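# Move glass beaker from door-side rack to window bench

## Task

Lift the glass beaker from the drying rack on the shelved bench beside the door and set it upright, opening facing up, on the worktop of the shelved bench beside the window. It fails if the beaker ever reaches the floor, if it breaks (a drop beyond a few centimetres or a sharp knock can do this), or if the robot topples or is left leaning.

## Robot and tools

ROBOT. TidyBot++: a wheeled base (0.54 m long, 0.50 m wide, 0.38 m tall) on four driven casters, carrying a single seven-joint arm with a two-finger gripper. The shoulder sits 0.12 m ahead of the base centre, 0.68 m off the floor. Segments: upper arm 0.42 m, forearm 0.31 m, wrist to hand point 0.31 m. Two cameras: base_camera (fixed on the base, looking ahead) and wrist_camera (fisheye, looks along the hand). The arm begins folded with the hand aimed down.

FRAMES. Base frame: metres, origin on the floor below the base centre, x ahead, y to the left, z up. hand_pose is reported in this frame: the spot halfway between the finger pads; its own z axis runs out along the fingers and the fingers close along its y axis. The odometry frame is where the base frame was when the scene began; base_odometry (wheel counting only, so slip counts as motion) gives x, y and heading in rad (left positive, -3.142 to 3.142). base_tilt gives lean in degrees, forward and right positive.

move. One action per call, built from base, joints, target, optionally speeds; plus cameras (list of names, or ["all"], or [] for none) and blocking (true/omitted waits until everything is at rest; false returns after about 0.5 s while motion continues).
- base: an object of relative offsets measured from where the base is when the command starts, along its axes at that moment. translate_m: metres, forward positive, -2 to 2. strafe_m: metres, left positive, -2 to 2. rotate_rad: radians, counter-clockwise seen from above positive, -6.3 to 6.3. A base move times out after 14 s.
- joints: an object of absolute targets keyed by name, radians. joint_1_rad (any angle; positive turns the arm clockwise from above, opposite to heading), joint_2_rad -2.249 to 2.249 (shoulder; 0 is upright, positive leans forward), joint_3_rad (any angle), joint_4_rad -2.579 to 2.579 (elbow; 0 straight, negative bends forward when joint_3 is 3.14), joint_5_rad (any), joint_6_rad -2.099 to 2.099 (wrist; negative bends hand forward in the reference posture), joint_7_rad (any; with hand down, positive is counter-clockwise from above, 1.57 opens fingers left-right). gripper_pos 0 (open, about 85 mm gap) to 1 (closed); gap is roughly 85 x (1 - gripper_pos) mm. Any-angle joints go the short way, so send steps under half a turn. Done tolerances: 0.039, 0.097, 0.061, 0.061, 0.114, 0.114, 0.096 rad, gripper 0.03.
- target: one list of seven numbers, an absolute hand pose in the base frame: x, y, z in metres then quaternion qw, qx, qy, qz. Alongside target, joints may contain only gripper_pos. The solver chooses all joint angles itself, may swing the elbow, curves and can overshoot; it ends done within 10 mm and 2 degrees, else off_target (typically within 3 cm). To fix position, add (wanted minus hand_pose) to the last target's x, y, z. To hold still, resend hand_target, not hand_pose. Unreachable poses are not refused: the arm wanders up to 10 s and reports time_out.
- speeds: caps for this action only: translate_m and strafe_m 0.05 to 0.5 m/s (when both are given, put the speed under just one), rotate_rad 0.1 to 1.57 rad/s, gripper_pos.
Unknown keys make a call invalid; out-of-range values get it refused. A refusal, or an unrequested stop (contact_stop, time_out, torque fault), cancels the rest of that reply's move, wait and finished_scene calls.

OTHER TOOLS. wait(seconds 0 to 10, cameras): nothing new commanded, returns state; ends early once motions rest. stop(cameras): brakes all running motions. zoom_image(camera, region [x0, y0, x1, y1] in pixels, top-left origin, at most 504 x 504): closer look at the latest image of base_camera (644x364) or wrist_camera (644x476). read_manual(section "licences"): licence text only. finished_scene(scene): the current scene number; ends it irreversibly, and the beaker must stay placed without the robot.

RESULTS. move gives done or the worst status. base_status, joint_status, hand_status: moving, done, off_target (resting away from target, maybe still pushing), stopped, contact_stop, time_out, not_followed, torque_fault, limit_stop_at_motor_heat. "joint command not followed" or "pose unreachable" with "cause:" means a self-collision check withheld targets. hand_pose is the measured hand; hand_target is where the joint targets would place it. joint_positions, motor_effort (percent of max, peak in brackets), Motor temperatures (per arm joint), on_its_own (unrequested behaviour), pictures (camera order), ARM HIT, MOTOR HOT (60 °C), OVER-TEMPERATURE FAULT (75 °C, arm sags for 30 to 60 s).

PRACTICE. Joints often stop short by up to their tolerance; correct by sending last command + (wanted - read). A held load makes the arm sag; never command a joint to its current reading while holding. A hand pointing down reaches about 0.94 m high at most, and only near the base. When a carried object touches a surface, hand_pose stops dropping while commands keep going lower; effort shifts slightly. Closed fingertips reach about 20 mm beyond the hand point. hand_pose may be 1 to 2 cm wrong; trust the cameras.

AVOID. Dropping or knocking the beaker, setting it down from height, letting it near the floor. Driving or turning while the arm is caught on furniture above about 0.6 m, stretched sideways swings, or reaching far out from folded over close furniture: all can tip the robot; back away to right it. The arm ignores obstacles and keeps pushing; blocked bases push until time-out. Torque limits are 104.5 N m (joints 1 to 4) and 51.3 N m (5 to 7); exceeding one freezes the arm for 10 s. Avoid hard squeezing of an object still resting on something, yanking or twisting with the gripper, fast swings with a load, and long stretched holds that heat motors. Objects may occasionally get a small nudge from outside.

Each tool is called after "Call:" as name(argument=value, ...) on one line, values as JSON.

## Session

Call:
move()

Scene clock: 0.00 s.
Motor temperatures (°C): [38 39 33 33 40 39 47]
base_odometry: x=+0.000 y=+0.000 heading=+0.000
base_tilt: forward=-0.1 right=+0.3
base_status: not commanded
joint_positions: joint_1_rad=-0.013 joint_2_rad=-0.315 joint_3_rad=+3.111 joint_4_rad=-2.555 joint_5_rad=-0.010 joint_6_rad=-0.863 joint_7_rad=+1.572 gripper_pos=+0.000
joint_status: not commanded
motor_effort: joint_1_rad=+0 joint_2_rad=-2 joint_3_rad=-1 joint_4_rad=+11 joint_5_rad=-1 joint_6_rad=+0 joint_7_rad=+0
hand_pose: x=+0.2467 y=+0.0081 z=+0.5757 quat_wxyz=(+0.001, +1.000, +0.019, +0.019) (m; base frame)
hand_target: x=+0.2458 y=+0.0081 z=+0.5753 quat_wxyz=(+0.001, +1.000, +0.019, +0.018) (m; base frame)
hand_status: not commanded
pictures: base_camera, wrist_camera

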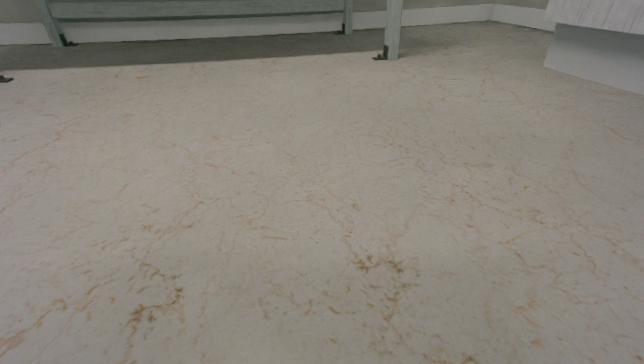

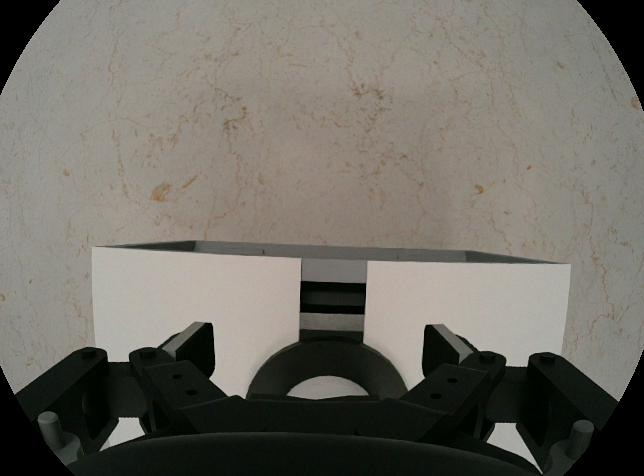

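Call:
move(joints={"joint_6_rad": 0.5})

Call:
move(base={"rotate_rad": 1.3})

Call:
move(base={"rotate_rad": 1.3})

Call:
move(base={"rotate_rad": 1.3})

Call:
move(base={"rotate_rad": 1.3})

Scene clock: 2.27 s.
Motor temperatures (°C): [38 39 33 33 40 39 47]
move: done
base_odometry: x=+0.000 y=+0.000 heading=+0.000
base_tilt: forward=-0.1 right=+0.3
base_status: not commanded
joint_positions: joint_1_rad=-0.013 joint_2_rad=-0.315 joint_3_rad=+3.111 joint_4_rad=-2.555 joint_5_rad=-0.010 joint_6_rad=+0.466 joint_7_rad=+1.572 gripper_pos=+0.000
joint_status: all done
motor_effort: joint_1_rad=-1(1) joint_2_rad=-6(7) joint_3_rad=+0(1) joint_4_rad=+16(16) joint_5_rad=+0(2) joint_6_rad=+8(8) joint_7_rad=+0(1)
hand_pose: x=+0.5394 y=+0.0193 z=+0.8240 quat_wxyz=(-0.011, +0.775, +0.015, +0.632) (m; base frame)
hand_target: x=+0.5410 y=+0.0194 z=+0.8334 quat_wxyz=(-0.011, +0.765, +0.015, +0.644) (m; base frame)
hand_status: not commanded
pictures: base_camera, wrist_camera

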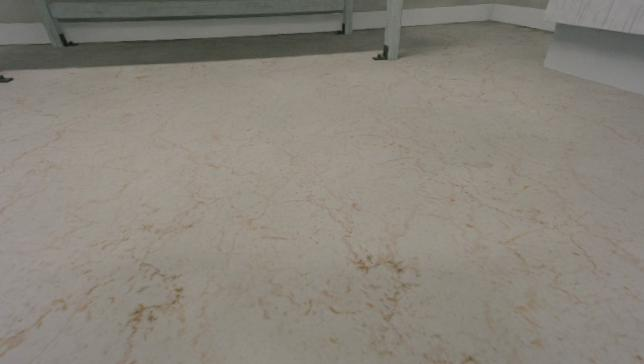

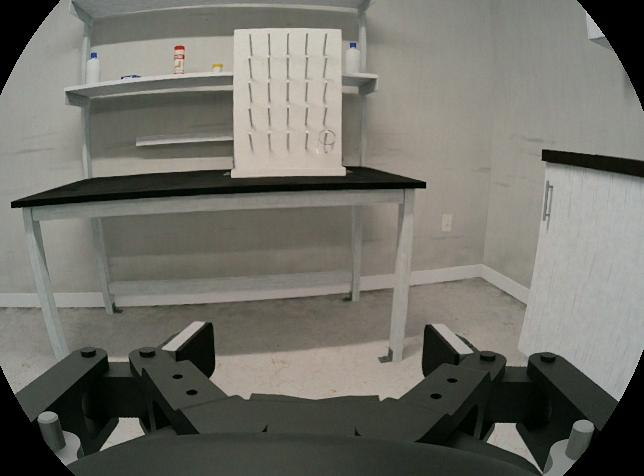

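Scene clock: 4.53 s.
Motor temperatures (°C): [38 39 33 33 40 39 47]
move: done
base_odometry: x=+0.000 y=+0.000 heading=+1.300
base_tilt: forward=-0.1 right=+0.3
base_status: done
joint_positions: joint_1_rad=-0.013 joint_2_rad=-0.315 joint_3_rad=+3.110 joint_4_rad=-2.555 joint_5_rad=-0.010 joint_6_rad=+0.466 joint_7_rad=+1.572 gripper_pos=+0.000
joint_status: not commanded
motor_effort: joint_1_rad=-1(1) joint_2_rad=-6(7) joint_3_rad=+0(2) joint_4_rad=+16(16) joint_5_rad=-1(2) joint_6_rad=+8(9) joint_7_rad=+0(1)
hand_pose: x=+0.5395 y=+0.0195 z=+0.8241 quat_wxyz=(-0.011, +0.775, +0.015, +0.632) (m; base frame)
hand_target: x=+0.5410 y=+0.0194 z=+0.8334 quat_wxyz=(-0.011, +0.765, +0.015, +0.644) (m; base frame)
hand_status: not commanded
pictures: base_camera, wrist_camera

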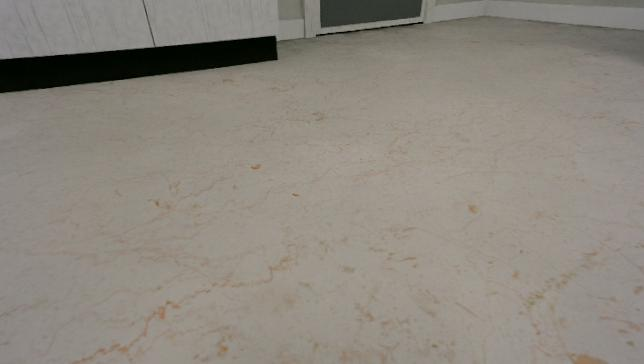

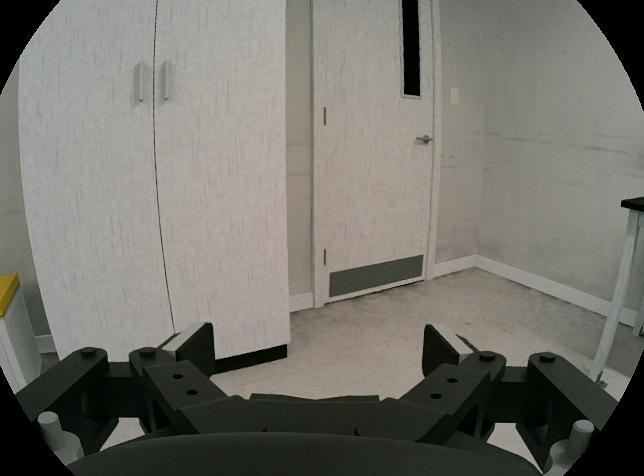

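Scene clock: 6.63 s.
Motor temperatures (°C): [38 39 33 33 40 39 47]
move: done
base_odometry: x=+0.000 y=+0.000 heading=+2.600
base_tilt: forward=-0.1 right=+0.3
base_status: done
joint_positions: joint_1_rad=-0.013 joint_2_rad=-0.315 joint_3_rad=+3.110 joint_4_rad=-2.555 joint_5_rad=-0.010 joint_6_rad=+0.466 joint_7_rad=+1.572 gripper_pos=+0.000
joint_status: not commanded
motor_effort: joint_1_rad=+0(1) joint_2_rad=-6(7) joint_3_rad=+0(2) joint_4_rad=+16(16) joint_5_rad=+0(2) joint_6_rad=+8(9) joint_7_rad=+1(1)
hand_pose: x=+0.5395 y=+0.0196 z=+0.8241 quat_wxyz=(-0.011, +0.775, +0.015, +0.632) (m; base frame)
hand_target: x=+0.5410 y=+0.0194 z=+0.8334 quat_wxyz=(-0.011, +0.765, +0.015, +0.644) (m; base frame)
hand_status: not commanded
pictures: base_camera, wrist_camera

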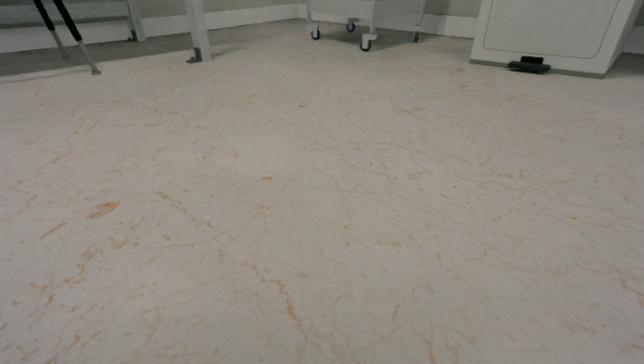

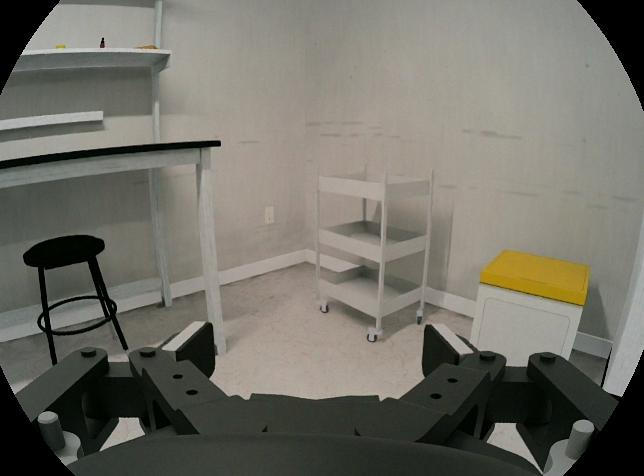

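Scene clock: 8.73 s.
Motor temperatures (°C): [38 39 33 33 40 39 47]
move: done
base_odometry: x=+0.000 y=+0.000 heading=-2.384
base_tilt: forward=-0.1 right=+0.3
base_status: done
joint_positions: joint_1_rad=-0.014 joint_2_rad=-0.315 joint_3_rad=+3.110 joint_4_rad=-2.555 joint_5_rad=-0.010 joint_6_rad=+0.466 joint_7_rad=+1.572 gripper_pos=+0.000
joint_status: not commanded
motor_effort: joint_1_rad=-1(1) joint_2_rad=-6(7) joint_3_rad=-1(2) joint_4_rad=+16(16) joint_5_rad=-1(2) joint_6_rad=+8(9) joint_7_rad=+1(1)
hand_pose: x=+0.5395 y=+0.0196 z=+0.8241 quat_wxyz=(-0.011, +0.775, +0.015, +0.632) (m; base frame)
hand_target: x=+0.5410 y=+0.0194 z=+0.8334 quat_wxyz=(-0.011, +0.765, +0.015, +0.644) (m; base frame)
hand_status: not commanded
pictures: base_camera, wrist_camera

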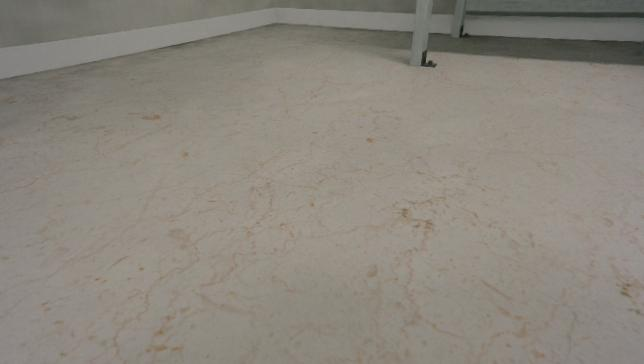

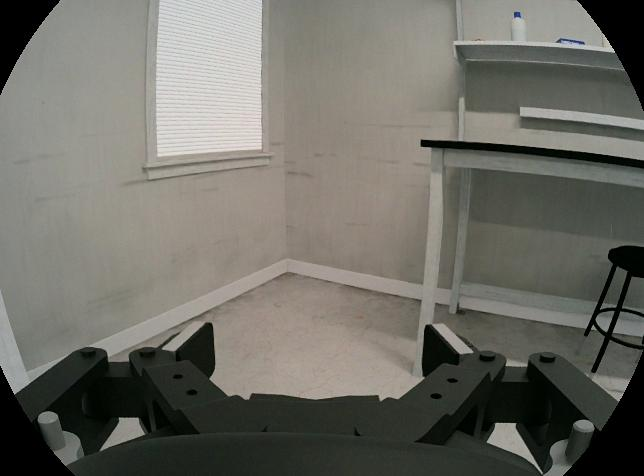

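Scene clock: 10.83 s.
Motor temperatures (°C): [38 39 33 33 40 39 46]
move: done
base_odometry: x=+0.000 y=+0.000 heading=-1.084
base_tilt: forward=-0.1 right=+0.3
base_status: done
joint_positions: joint_1_rad=-0.014 joint_2_rad=-0.315 joint_3_rad=+3.110 joint_4_rad=-2.555 joint_5_rad=-0.010 joint_6_rad=+0.466 joint_7_rad=+1.572 gripper_pos=+0.000
joint_status: not commanded
motor_effort: joint_1_rad=+0(2) joint_2_rad=-6(7) joint_3_rad=+0(2) joint_4_rad=+16(16) joint_5_rad=+0(2) joint_6_rad=+8(9) joint_7_rad=+1(1)
hand_pose: x=+0.5395 y=+0.0196 z=+0.8241 quat_wxyz=(-0.011, +0.775, +0.016, +0.632) (m; base frame)
hand_target: x=+0.5410 y=+0.0194 z=+0.8334 quat_wxyz=(-0.011, +0.765, +0.015, +0.644) (m; base frame)
hand_status: not commanded
pictures: base_camera, wrist_camera

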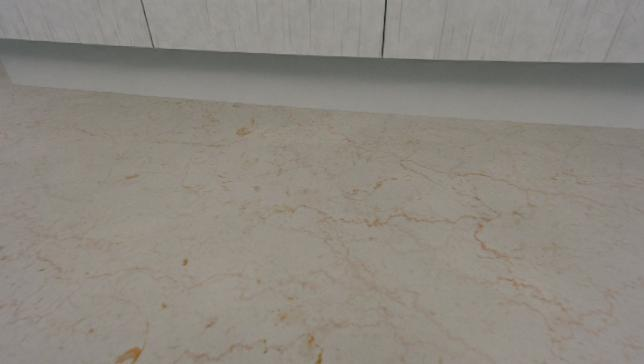

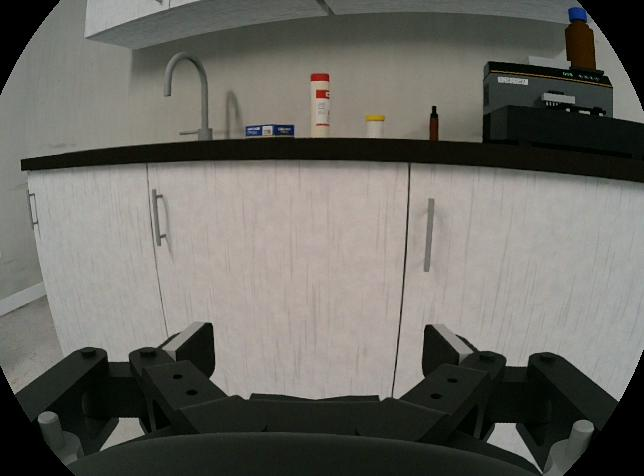

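Call:
move(base={"rotate_rad": 1.084})

Call:
zoom_image(camera="wrist_camera", region=[220, 20, 360, 190])

Scene clock: 12.93 s.
Motor temperatures (°C): [38 39 33 33 40 39 46]
move: done
base_odometry: x=+0.000 y=+0.000 heading=+0.000
base_tilt: forward=+0.0 right=+0.3
base_status: done
joint_positions: joint_1_rad=-0.014 joint_2_rad=-0.315 joint_3_rad=+3.110 joint_4_rad=-2.555 joint_5_rad=-0.010 joint_6_rad=+0.466 joint_7_rad=+1.572 gripper_pos=+0.000
joint_status: not commanded
motor_effort: joint_1_rad=+0(1) joint_2_rad=-6(7) joint_3_rad=-1(2) joint_4_rad=+16(16) joint_5_rad=-1(2) joint_6_rad=+8(9) joint_7_rad=+0(1)
hand_pose: x=+0.5395 y=+0.0197 z=+0.8242 quat_wxyz=(-0.011, +0.775, +0.016, +0.632) (m; base frame)
hand_target: x=+0.5410 y=+0.0194 z=+0.8334 quat_wxyz=(-0.011, +0.765, +0.015, +0.644) (m; base frame)
hand_status: not commanded
pictures: base_camera, wrist_camera

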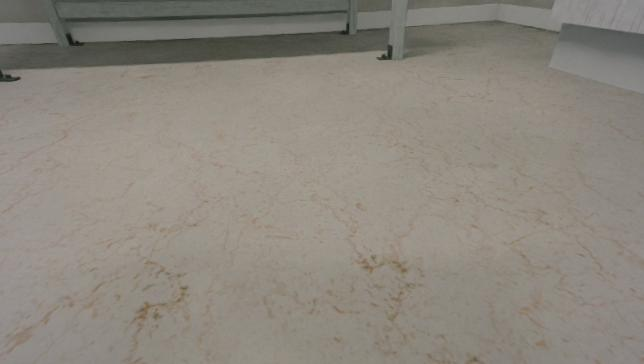

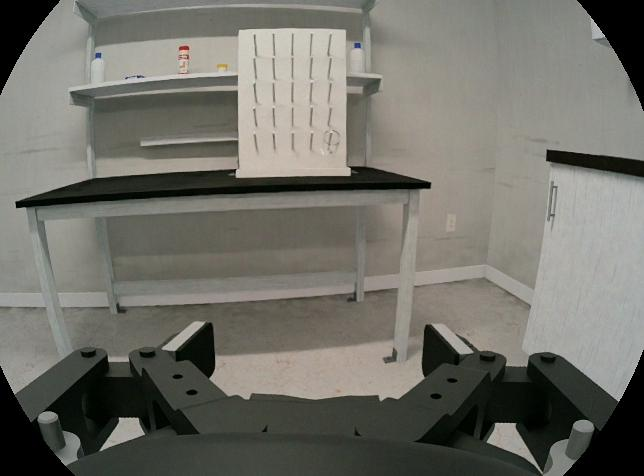

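Scaled by 2.965.

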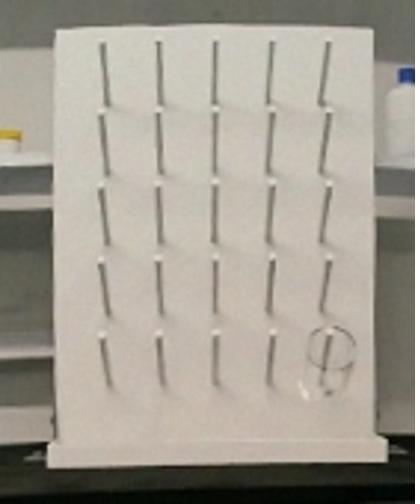

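Call:
move(base={"rotate_rad": 0.104}, joints={"joint_1_rad": 0.0, "joint_2_rad": -0.468, "joint_3_rad": 3.14, "joint_4_rad": -2.05, "joint_5_rad": 0.0, "joint_6_rad": -0.15, "joint_7_rad": 1.57})

Call:
move(base={"translate_m": 0.8})

Call:
zoom_image(camera="wrist_camera", region=[200, 60, 450, 310])

Scene clock: 15.70 s.
Motor temperatures (°C): [38 39 33 33 40 39 46]
move: done
base_odometry: x=+0.000 y=+0.000 heading=+0.104
base_tilt: forward=+0.0 right=+0.2
base_status: done
joint_positions: joint_1_rad=-0.014 joint_2_rad=-0.458 joint_3_rad=+3.122 joint_4_rad=-2.071 joint_5_rad=-0.010 joint_6_rad=-0.098 joint_7_rad=+1.572 gripper_pos=+0.000
joint_status: all done
motor_effort: joint_1_rad=+0(2) joint_2_rad=-5(7) joint_3_rad=+0(2) joint_4_rad=+19(19) joint_5_rad=-1(2) joint_6_rad=+8(9) joint_7_rad=+0(1)
hand_pose: x=+0.5549 y=+0.0179 z=+1.0020 quat_wxyz=(-0.010, +0.755, +0.012, +0.656) (m; base frame)
hand_target: x=+0.5508 y=+0.0022 z=+1.0038 quat_wxyz=(+0.000, +0.762, +0.000, +0.648) (m; base frame)
hand_status: not commanded
pictures: base_camera, wrist_camera

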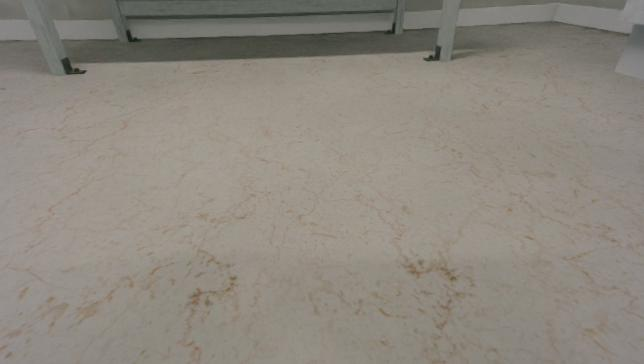

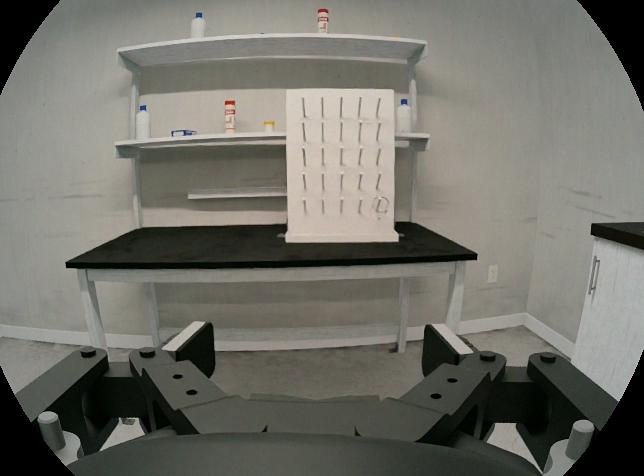

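Scene clock: 18.67 s.
Motor temperatures (°C): [38 39 33 33 40 39 46]
move: done
base_odometry: x=+0.796 y=+0.083 heading=+0.104
base_tilt: forward=-0.1 right=+0.3
base_status: done
joint_positions: joint_1_rad=-0.014 joint_2_rad=-0.465 joint_3_rad=+3.123 joint_4_rad=-2.071 joint_5_rad=-0.010 joint_6_rad=-0.102 joint_7_rad=+1.572 gripper_pos=+0.000
joint_status: not commanded
motor_effort: joint_1_rad=+0(1) joint_2_rad=-4(7) joint_3_rad=+0(1) joint_4_rad=+19(19) joint_5_rad=-1(2) joint_6_rad=+8(9) joint_7_rad=+1(1)
hand_pose: x=+0.5523 y=+0.0176 z=+1.0044 quat_wxyz=(-0.010, +0.754, +0.011, +0.657) (m; base frame)
hand_target: x=+0.5508 y=+0.0022 z=+1.0038 quat_wxyz=(+0.000, +0.762, +0.000, +0.648) (m; base frame)
hand_status: not commanded
pictures: base_camera, wrist_camera

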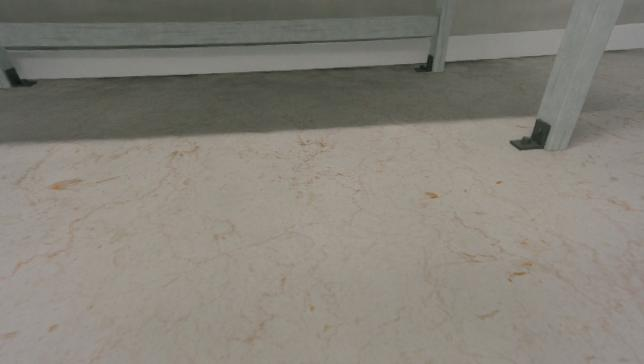

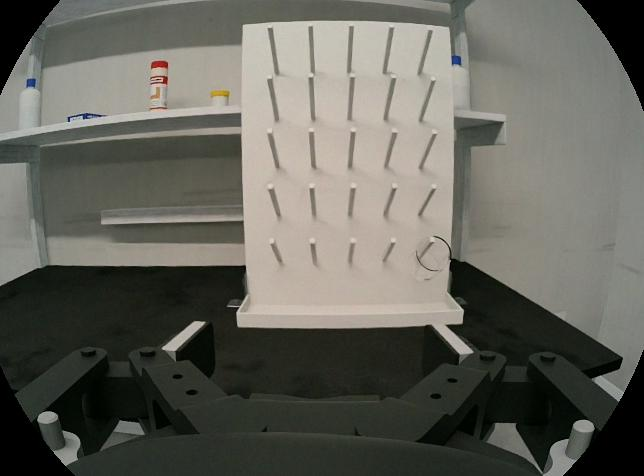

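Scaled by 2.016.

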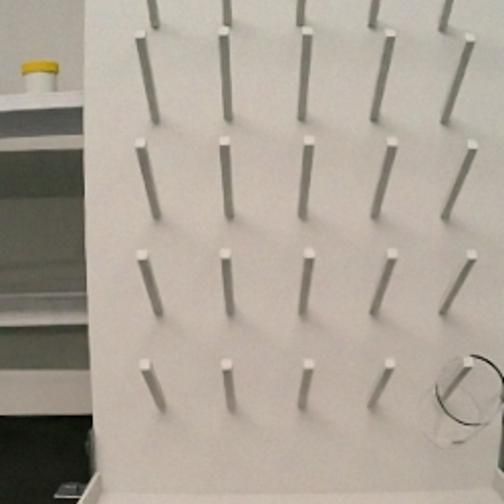

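Call:
zoom_image(camera="wrist_camera", region=[380, 200, 480, 340])

Call:
zoom_image(camera="wrist_camera", region=[230, 220, 480, 350])

Scaled by 3.600.

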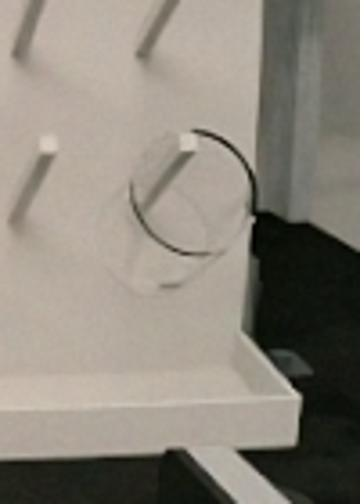

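Scaled by 2.016.

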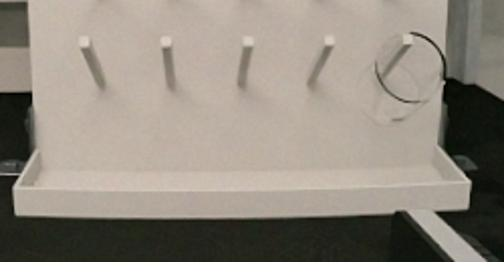

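Call:
move(joints={"joint_1_rad": 0.0, "joint_2_rad": 0.525, "joint_3_rad": 3.14, "joint_4_rad": -1.56, "joint_5_rad": -1.57, "joint_6_rad": -1.57, "joint_7_rad": 3.66})

Scene clock: 29.93 s.
Motor temperatures (°C): [38 39 33 33 40 39 46]
move: done
base_odometry: x=+0.796 y=+0.083 heading=+0.104
base_tilt: forward=-0.1 right=+0.3
base_status: not commanded
joint_positions: joint_1_rad=-0.013 joint_2_rad=+0.507 joint_3_rad=+3.124 joint_4_rad=-1.582 joint_5_rad=-1.493 joint_6_rad=-1.532 joint_7_rad=+3.604 gripper_pos=+0.000
joint_status: all done
motor_effort: joint_1_rad=+0(2) joint_2_rad=-27(29) joint_3_rad=-4(4) joint_4_rad=+13(19) joint_5_rad=-8(9) joint_6_rad=-5(9) joint_7_rad=+0(1)
hand_pose: x=+0.5859 y=+0.3229 z=+0.8697 quat_wxyz=(-0.500, +0.525, +0.514, +0.458) (m; base frame)
hand_target: x=+0.6034 y=+0.3128 z=+0.8915 quat_wxyz=(-0.499, +0.499, +0.501, +0.501) (m; base frame)
hand_status: not commanded
pictures: base_camera, wrist_camera

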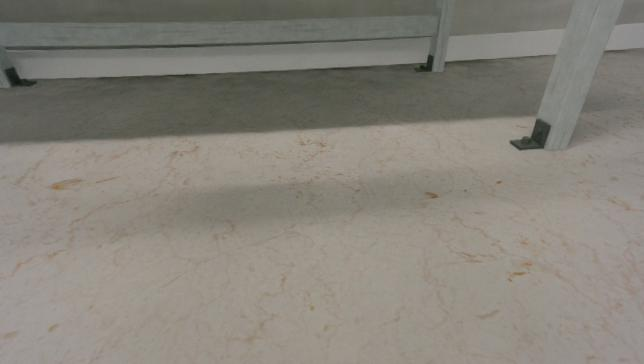

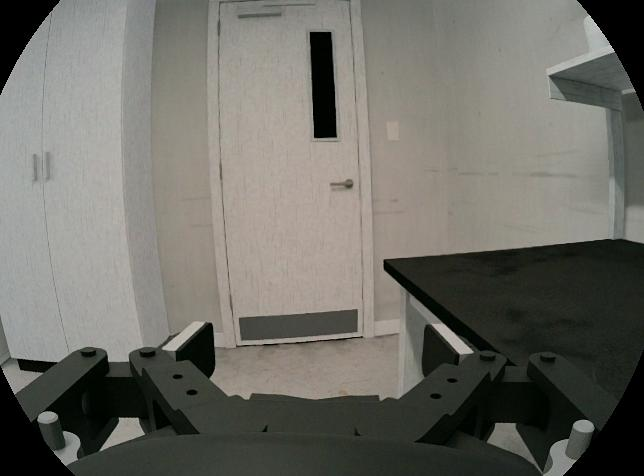

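Call:
move(base={"rotate_rad": -1.57})

Scene clock: 35.17 s.
Motor temperatures (°C): [38 39 33 33 40 39 46]
move: done
base_odometry: x=+0.796 y=+0.083 heading=-1.466
base_tilt: forward=-0.1 right=+0.3
base_status: done
joint_positions: joint_1_rad=+0.008 joint_2_rad=+0.513 joint_3_rad=+3.140 joint_4_rad=-1.575 joint_5_rad=-1.501 joint_6_rad=-1.536 joint_7_rad=+3.607 gripper_pos=+0.000
joint_status: not commanded
motor_effort: joint_1_rad=+0(4) joint_2_rad=-28(31) joint_3_rad=-3(7) joint_4_rad=+12(13) joint_5_rad=-8(9) joint_6_rad=-5(6) joint_7_rad=+0(1)
hand_pose: x=+0.5995 y=+0.3079 z=+0.8694 quat_wxyz=(-0.492, +0.532, +0.505, +0.469) (m; base frame)
hand_target: x=+0.6034 y=+0.3128 z=+0.8915 quat_wxyz=(-0.499, +0.499, +0.501, +0.501) (m; base frame)
hand_status: not commanded
pictures: base_camera, wrist_camera

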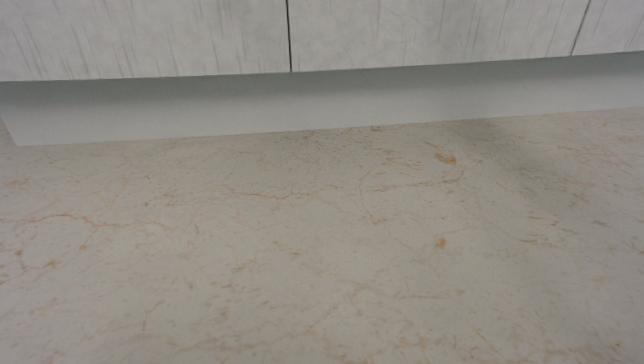

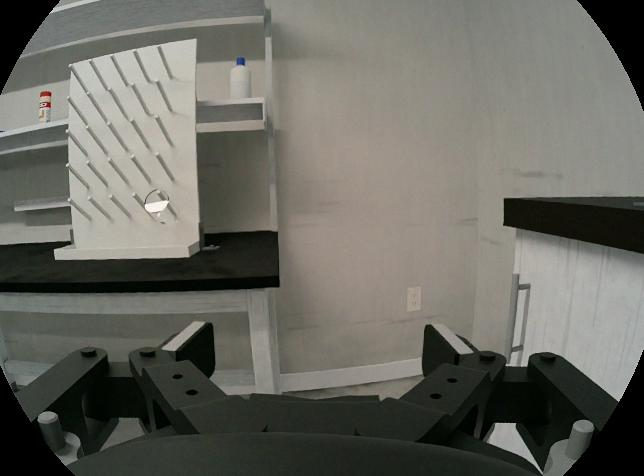

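Call:
zoom_image(camera="wrist_camera", region=[50, 120, 220, 280])

Scaled by 2.965.

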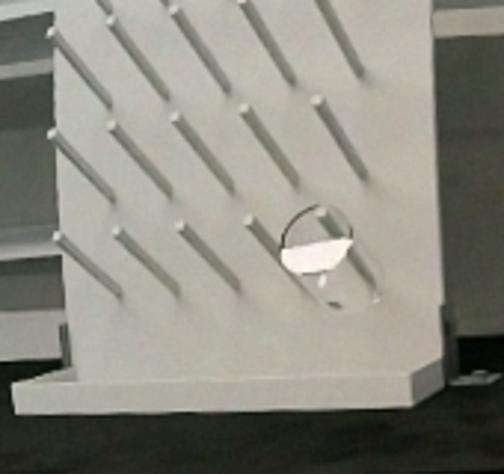

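Call:
move(base={"rotate_rad": 1.506}, joints={"joint_1_rad": 0.0, "joint_2_rad": 0.522, "joint_3_rad": 3.14, "joint_4_rad": -1.46, "joint_5_rad": -1.645, "joint_6_rad": -1.605, "joint_7_rad": 3.66})

Call:
move(base={"translate_m": 0.504, "strafe_m": -0.504}, speeds={"translate_m": 0.3})

Scene clock: 41.10 s.
Motor temperatures (°C): [38 39 33 33 40 39 46]
move: done
base_odometry: x=+0.796 y=+0.083 heading=+0.040
base_tilt: forward=+0.0 right=+0.3
base_status: done
joint_positions: joint_1_rad=-0.009 joint_2_rad=+0.513 joint_3_rad=+3.136 joint_4_rad=-1.474 joint_5_rad=-1.575 joint_6_rad=-1.572 joint_7_rad=+3.607 gripper_pos=+0.000
joint_status: all done
motor_effort: joint_1_rad=+0(5) joint_2_rad=-29(31) joint_3_rad=-3(7) joint_4_rad=+13(14) joint_5_rad=-9(9) joint_6_rad=-4(5) joint_7_rad=+1(2)
hand_pose: x=+0.6090 y=+0.3182 z=+0.9241 quat_wxyz=(-0.492, +0.482, +0.514, +0.511) (m; base frame)
hand_target: x=+0.6161 y=+0.3117 z=+0.9468 quat_wxyz=(-0.492, +0.451, +0.505, +0.547) (m; base frame)
hand_status: not commanded
pictures: base_camera, wrist_camera

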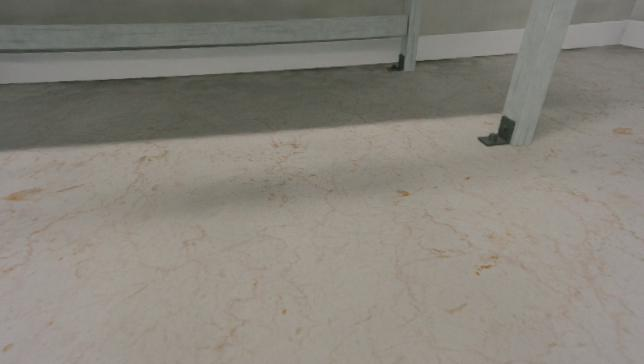

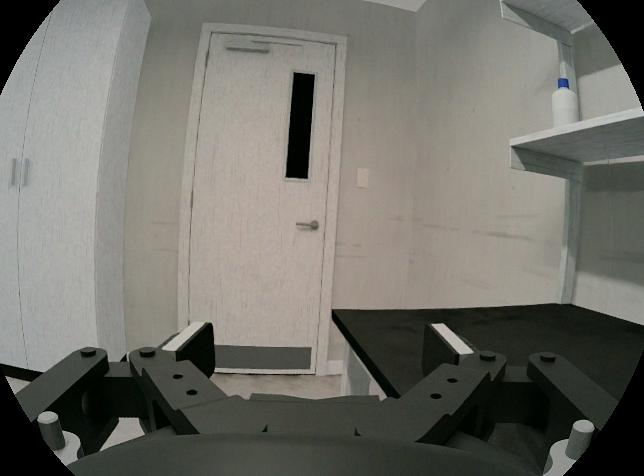

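Scene clock: 44.37 s.
Motor temperatures (°C): [38 39 33 33 40 39 46]
move: done
base_odometry: x=+1.320 y=-0.401 heading=+0.041
base_tilt: forward=+0.0 right=+0.3
base_status: done
joint_positions: joint_1_rad=-0.001 joint_2_rad=+0.519 joint_3_rad=+3.137 joint_4_rad=-1.472 joint_5_rad=-1.580 joint_6_rad=-1.601 joint_7_rad=+3.609 gripper_pos=+0.000
joint_status: not commanded
motor_effort: joint_1_rad=+0(3) joint_2_rad=-28(33) joint_3_rad=-3(5) joint_4_rad=+13(14) joint_5_rad=-8(10) joint_6_rad=-3(5) joint_7_rad=+1(1)
hand_pose: x=+0.6061 y=+0.3137 z=+0.9261 quat_wxyz=(-0.501, +0.475, +0.513, +0.510) (m; base frame)
hand_target: x=+0.6161 y=+0.3117 z=+0.9468 quat_wxyz=(-0.492, +0.451, +0.505, +0.547) (m; base frame)
hand_status: not commanded
pictures: base_camera, wrist_camera

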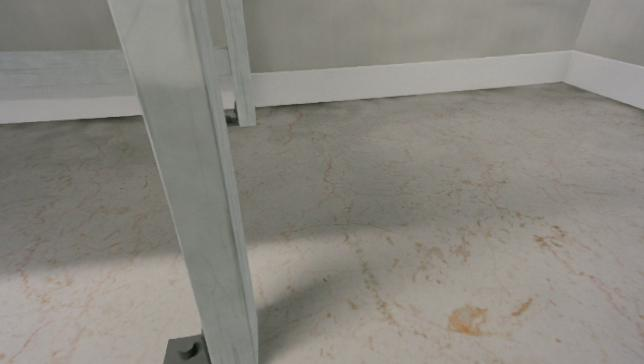

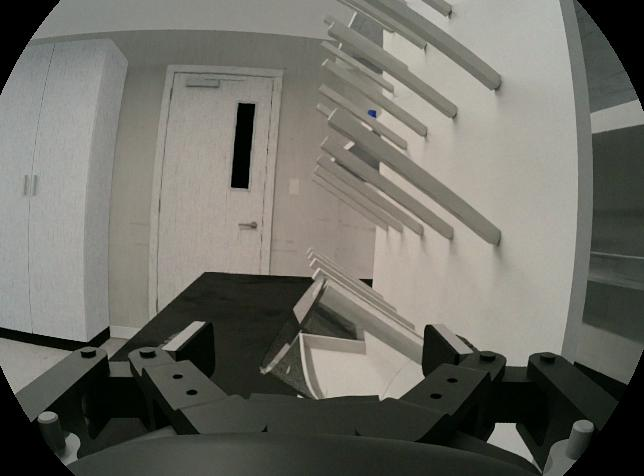

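Call:
zoom_image(camera="wrist_camera", region=[240, 240, 460, 420])

Scaled by 2.291.

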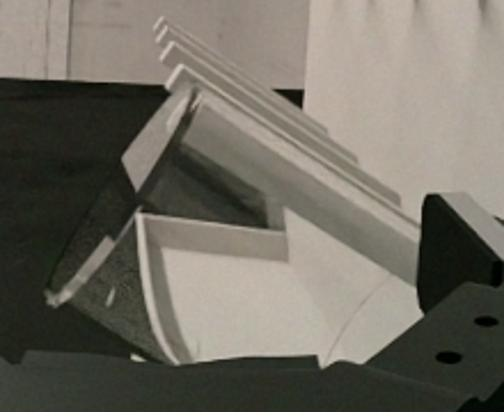

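Call:
move(base={"strafe_m": -0.04})

Call:
move(joints={"joint_7_rad": 1.42})

Scene clock: 47.60 s.
Motor temperatures (°C): [38 39 33 33 40 39 46]
move: done
base_odometry: x=+1.322 y=-0.441 heading=+0.041
base_tilt: forward=+0.0 right=+0.3
base_status: done
joint_positions: joint_1_rad=+0.005 joint_2_rad=+0.519 joint_3_rad=+3.138 joint_4_rad=-1.472 joint_5_rad=-1.580 joint_6_rad=-1.601 joint_7_rad=+3.609 gripper_pos=+0.000
joint_status: not commanded
motor_effort: joint_1_rad=+0(3) joint_2_rad=-28(30) joint_3_rad=-4(5) joint_4_rad=+13(13) joint_5_rad=-10(10) joint_6_rad=-4(4) joint_7_rad=+1(1)
hand_pose: x=+0.6079 y=+0.3109 z=+0.9261 quat_wxyz=(-0.499, +0.477, +0.511, +0.512) (m; base frame)
hand_target: x=+0.6161 y=+0.3117 z=+0.9468 quat_wxyz=(-0.492, +0.451, +0.505, +0.547) (m; base frame)
hand_status: not commanded
pictures: base_camera, wrist_camera

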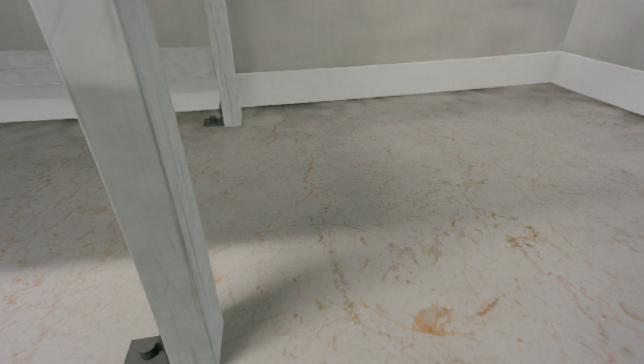

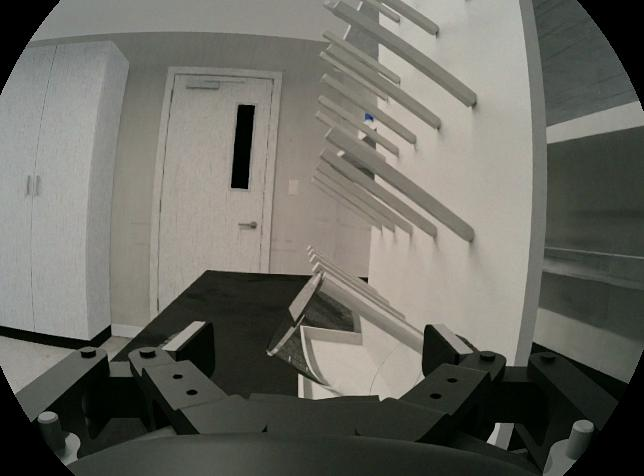

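Scene clock: 50.27 s.
Motor temperatures (°C): [38 39 33 33 40 39 46]
move: done
base_odometry: x=+1.322 y=-0.441 heading=+0.041
base_tilt: forward=+0.0 right=+0.3
base_status: not commanded
joint_positions: joint_1_rad=+0.005 joint_2_rad=+0.519 joint_3_rad=+3.138 joint_4_rad=-1.472 joint_5_rad=-1.580 joint_6_rad=-1.601 joint_7_rad=+1.471 gripper_pos=+0.000
joint_status: all done
motor_effort: joint_1_rad=+0(1) joint_2_rad=-28(30) joint_3_rad=-4(5) joint_4_rad=+13(13) joint_5_rad=-7(9) joint_6_rad=-4(4) joint_7_rad=+1(1)
hand_pose: x=+0.6079 y=+0.3109 z=+0.9261 quat_wxyz=(-0.689, +0.678, -0.172, -0.192) (m; base frame)
hand_target: x=+0.6161 y=+0.3117 z=+0.9468 quat_wxyz=(-0.707, +0.651, -0.186, -0.205) (m; base frame)
hand_status: not commanded
pictures: base_camera, wrist_camera

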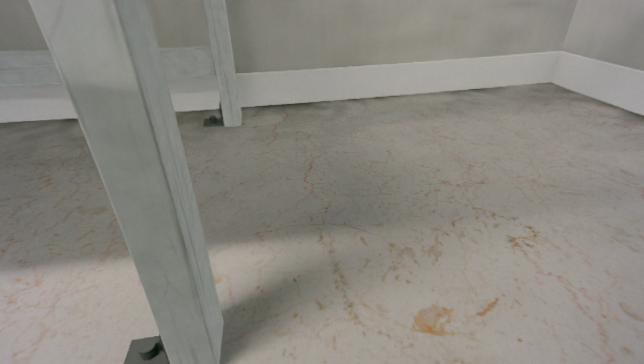

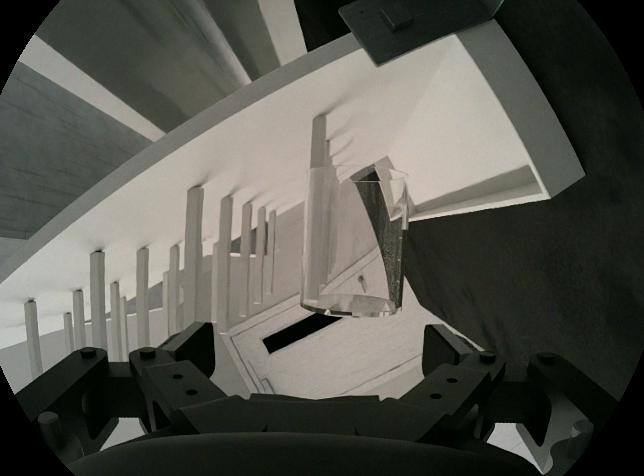

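Call:
move(joints={"joint_1_rad": 0.0, "joint_2_rad": 0.657, "joint_3_rad": 3.14, "joint_4_rad": -1.392, "joint_5_rad": -1.645, "joint_6_rad": -1.605, "joint_7_rad": 1.43})

Call:
zoom_image(camera="wrist_camera", region=[200, 130, 460, 400])

Scene clock: 52.67 s.
Motor temperatures (°C): [38 39 33 34 40 39 46]
move: done
base_odometry: x=+1.322 y=-0.441 heading=+0.041
base_tilt: forward=+0.0 right=+0.3
base_status: not commanded
joint_positions: joint_1_rad=+0.005 joint_2_rad=+0.646 joint_3_rad=+3.138 joint_4_rad=-1.412 joint_5_rad=-1.580 joint_6_rad=-1.601 joint_7_rad=+1.471 gripper_pos=+0.000
joint_status: all done
motor_effort: joint_1_rad=+0(1) joint_2_rad=-32(35) joint_3_rad=-4(5) joint_4_rad=+12(14) joint_5_rad=-8(10) joint_6_rad=-4(5) joint_7_rad=+1(1)
hand_pose: x=+0.6438 y=+0.3107 z=+0.8782 quat_wxyz=(-0.683, +0.671, -0.195, -0.214) (m; base frame)
hand_target: x=+0.6560 y=+0.3117 z=+0.8963 quat_wxyz=(-0.701, +0.645, -0.207, -0.223) (m; base frame)
hand_status: not commanded
pictures: base_camera, wrist_camera

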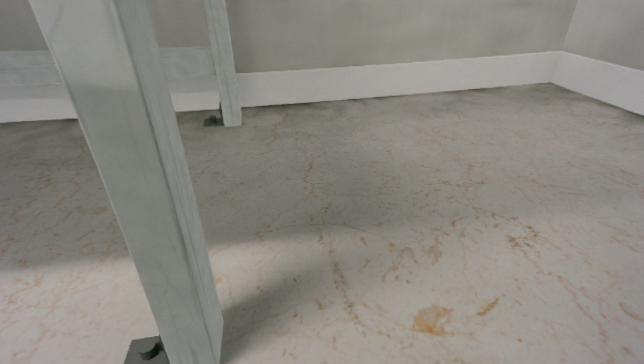

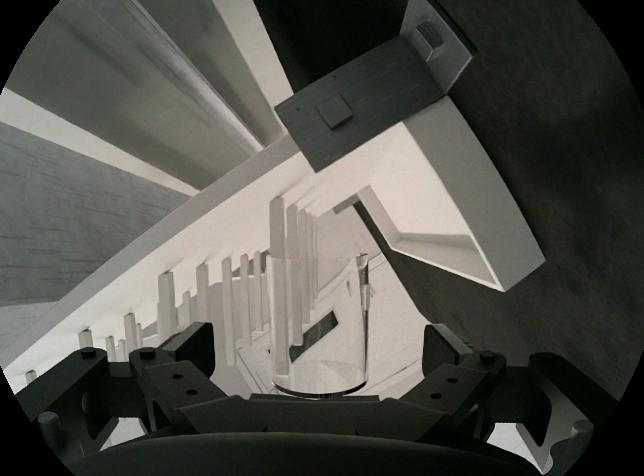

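Scaled by 1.867.

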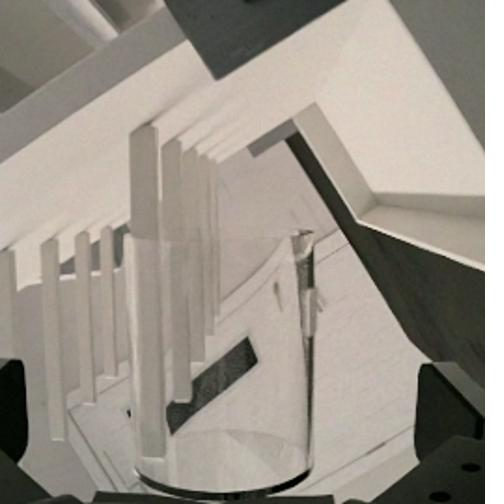

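Call:
move(base={"strafe_m": 0.055, "translate_m": 0.006}, speeds={"strafe_m": 0.06})

Call:
zoom_image(camera="wrist_camera", region=[170, 200, 470, 410])

Scene clock: 55.03 s.
Motor temperatures (°C): [38 39 33 34 40 39 46]
move: done
base_odometry: x=+1.325 y=-0.385 heading=+0.040
base_tilt: forward=+0.0 right=+0.3
base_status: done
joint_positions: joint_1_rad=+0.002 joint_2_rad=+0.646 joint_3_rad=+3.138 joint_4_rad=-1.412 joint_5_rad=-1.580 joint_6_rad=-1.601 joint_7_rad=+1.471 gripper_pos=+0.000
joint_status: not commanded
motor_effort: joint_1_rad=+0(3) joint_2_rad=-32(33) joint_3_rad=-3(6) joint_4_rad=+13(13) joint_5_rad=-7(9) joint_6_rad=-4(5) joint_7_rad=+1(1)
hand_pose: x=+0.6430 y=+0.3121 z=+0.8782 quat_wxyz=(-0.683, +0.671, -0.194, -0.215) (m; base frame)
hand_target: x=+0.6560 y=+0.3117 z=+0.8963 quat_wxyz=(-0.701, +0.645, -0.207, -0.223) (m; base frame)
hand_status: not commanded
pictures: base_camera, wrist_camera

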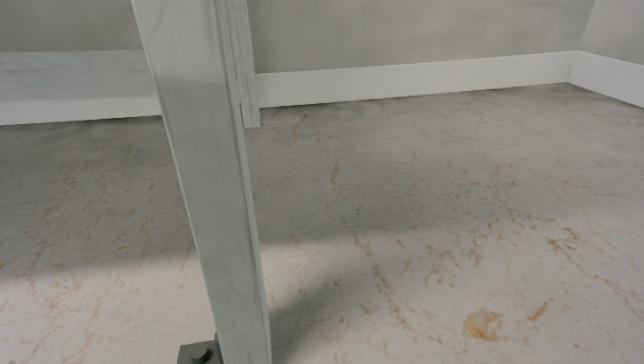

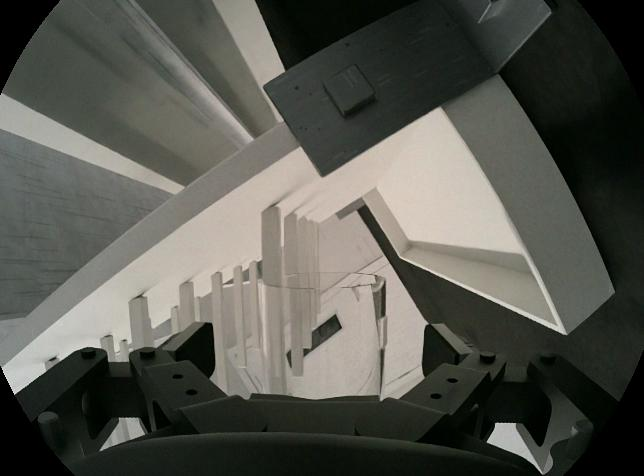

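Scaled by 1.680.

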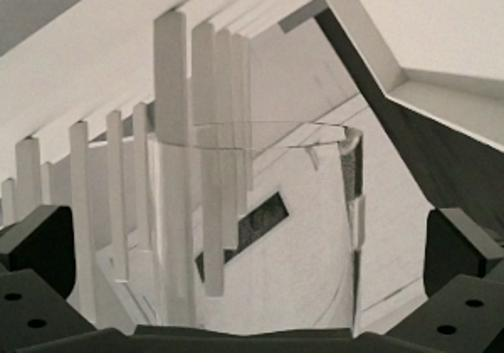

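Call:
move(base={"strafe_m": 0.05}, speeds={"strafe_m": 0.05})

Call:
zoom_image(camera="wrist_camera", region=[170, 200, 470, 410])

Scene clock: 56.67 s.
Motor temperatures (°C): [38 39 33 34 40 39 46]
move: done
base_odometry: x=+1.324 y=-0.335 heading=+0.040
base_tilt: forward=+0.0 right=+0.2
base_status: done
joint_positions: joint_1_rad=+0.001 joint_2_rad=+0.646 joint_3_rad=+3.138 joint_4_rad=-1.412 joint_5_rad=-1.580 joint_6_rad=-1.601 joint_7_rad=+1.471 gripper_pos=+0.000
joint_status: not commanded
motor_effort: joint_1_rad=+0(3) joint_2_rad=-31(32) joint_3_rad=-4(5) joint_4_rad=+13(13) joint_5_rad=-7(9) joint_6_rad=-4(5) joint_7_rad=+1(1)
hand_pose: x=+0.6427 y=+0.3126 z=+0.8782 quat_wxyz=(-0.682, +0.671, -0.194, -0.216) (m; base frame)
hand_target: x=+0.6560 y=+0.3117 z=+0.8963 quat_wxyz=(-0.701, +0.645, -0.207, -0.223) (m; base frame)
hand_status: not commanded
pictures: base_camera, wrist_camera

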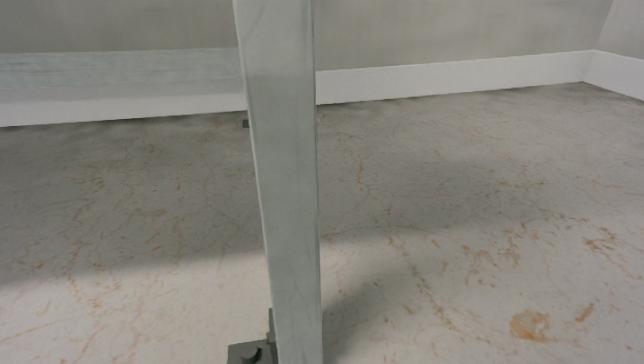

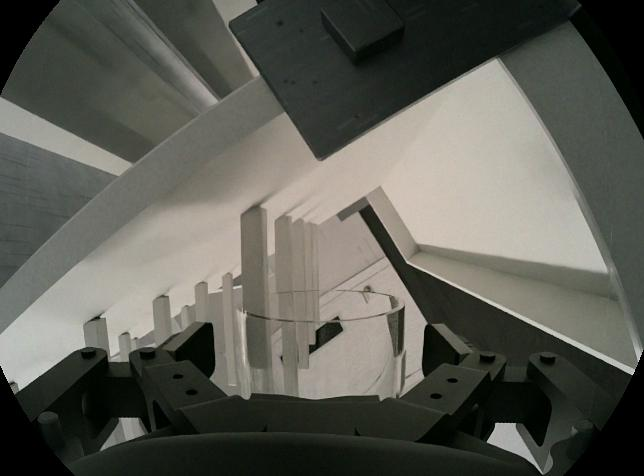

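Scaled by 1.680.

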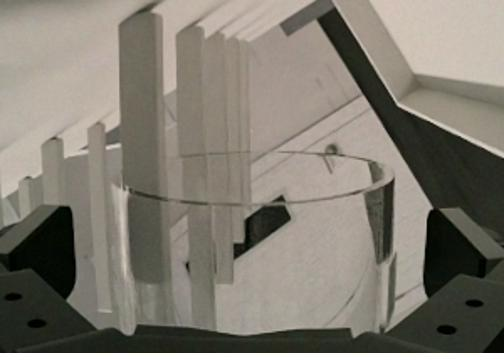

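Call:
move(base={"strafe_m": 0.008}, speeds={"strafe_m": 0.05}, cameras=[])

Call:
move(joints={"gripper_pos": 0.15})

Call:
zoom_image(camera="wrist_camera", region=[170, 200, 470, 410])

Scene clock: 57.57 s.
Motor temperatures (°C): [38 39 33 34 40 39 46]
move: done
base_odometry: x=+1.323 y=-0.327 heading=+0.040
base_tilt: forward=-0.1 right=+0.3
base_status: done
joint_positions: joint_1_rad=-0.002 joint_2_rad=+0.646 joint_3_rad=+3.138 joint_4_rad=-1.412 joint_5_rad=-1.580 joint_6_rad=-1.601 joint_7_rad=+1.471 gripper_pos=+0.000
joint_status: not commanded
motor_effort: joint_1_rad=-1(3) joint_2_rad=-32(33) joint_3_rad=-3(5) joint_4_rad=+12(13) joint_5_rad=-8(9) joint_6_rad=-4(4) joint_7_rad=+1(1)
hand_pose: x=+0.6417 y=+0.3144 z=+0.8782 quat_wxyz=(-0.682, +0.671, -0.193, -0.217) (m; base frame)
hand_target: x=+0.6560 y=+0.3117 z=+0.8963 quat_wxyz=(-0.701, +0.645, -0.207, -0.223) (m; base frame)
hand_status: not commanded
pictures: none
No camera images: "cameras" was empty.

Scene clock: 58.13 s.
Motor temperatures (°C): [38 39 33 34 40 39 46]
move: done
base_odometry: x=+1.323 y=-0.327 heading=+0.040
base_tilt: forward=+0.0 right=+0.3
base_status: not commanded
joint_positions: joint_1_rad=-0.002 joint_2_rad=+0.646 joint_3_rad=+3.138 joint_4_rad=-1.412 joint_5_rad=-1.580 joint_6_rad=-1.601 joint_7_rad=+1.471 gripper_pos=+0.150
joint_status: all done
motor_effort: joint_1_rad=+0(1) joint_2_rad=-32(32) joint_3_rad=-4(5) joint_4_rad=+13(13) joint_5_rad=-8(9) joint_6_rad=-4(4) joint_7_rad=+1(1)
hand_pose: x=+0.6417 y=+0.3144 z=+0.8782 quat_wxyz=(-0.682, +0.671, -0.193, -0.217) (m; base frame)
hand_target: x=+0.6560 y=+0.3117 z=+0.8963 quat_wxyz=(-0.701, +0.645, -0.207, -0.223) (m; base frame)
hand_status: not commanded
pictures: base_camera, wrist_camera

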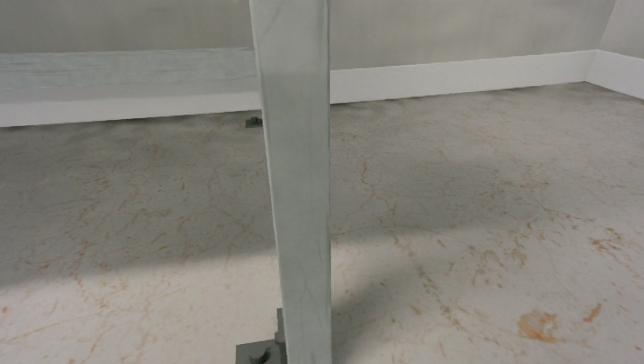

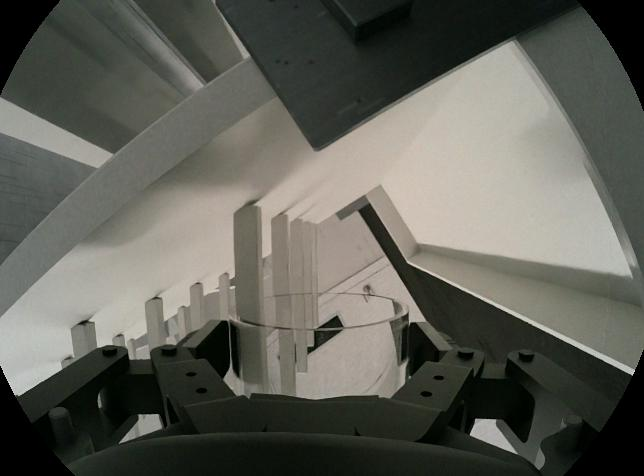

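Scaled by 1.680.

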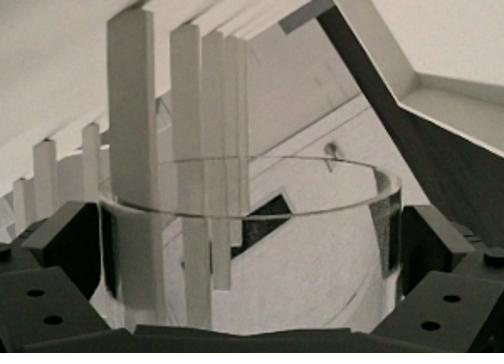

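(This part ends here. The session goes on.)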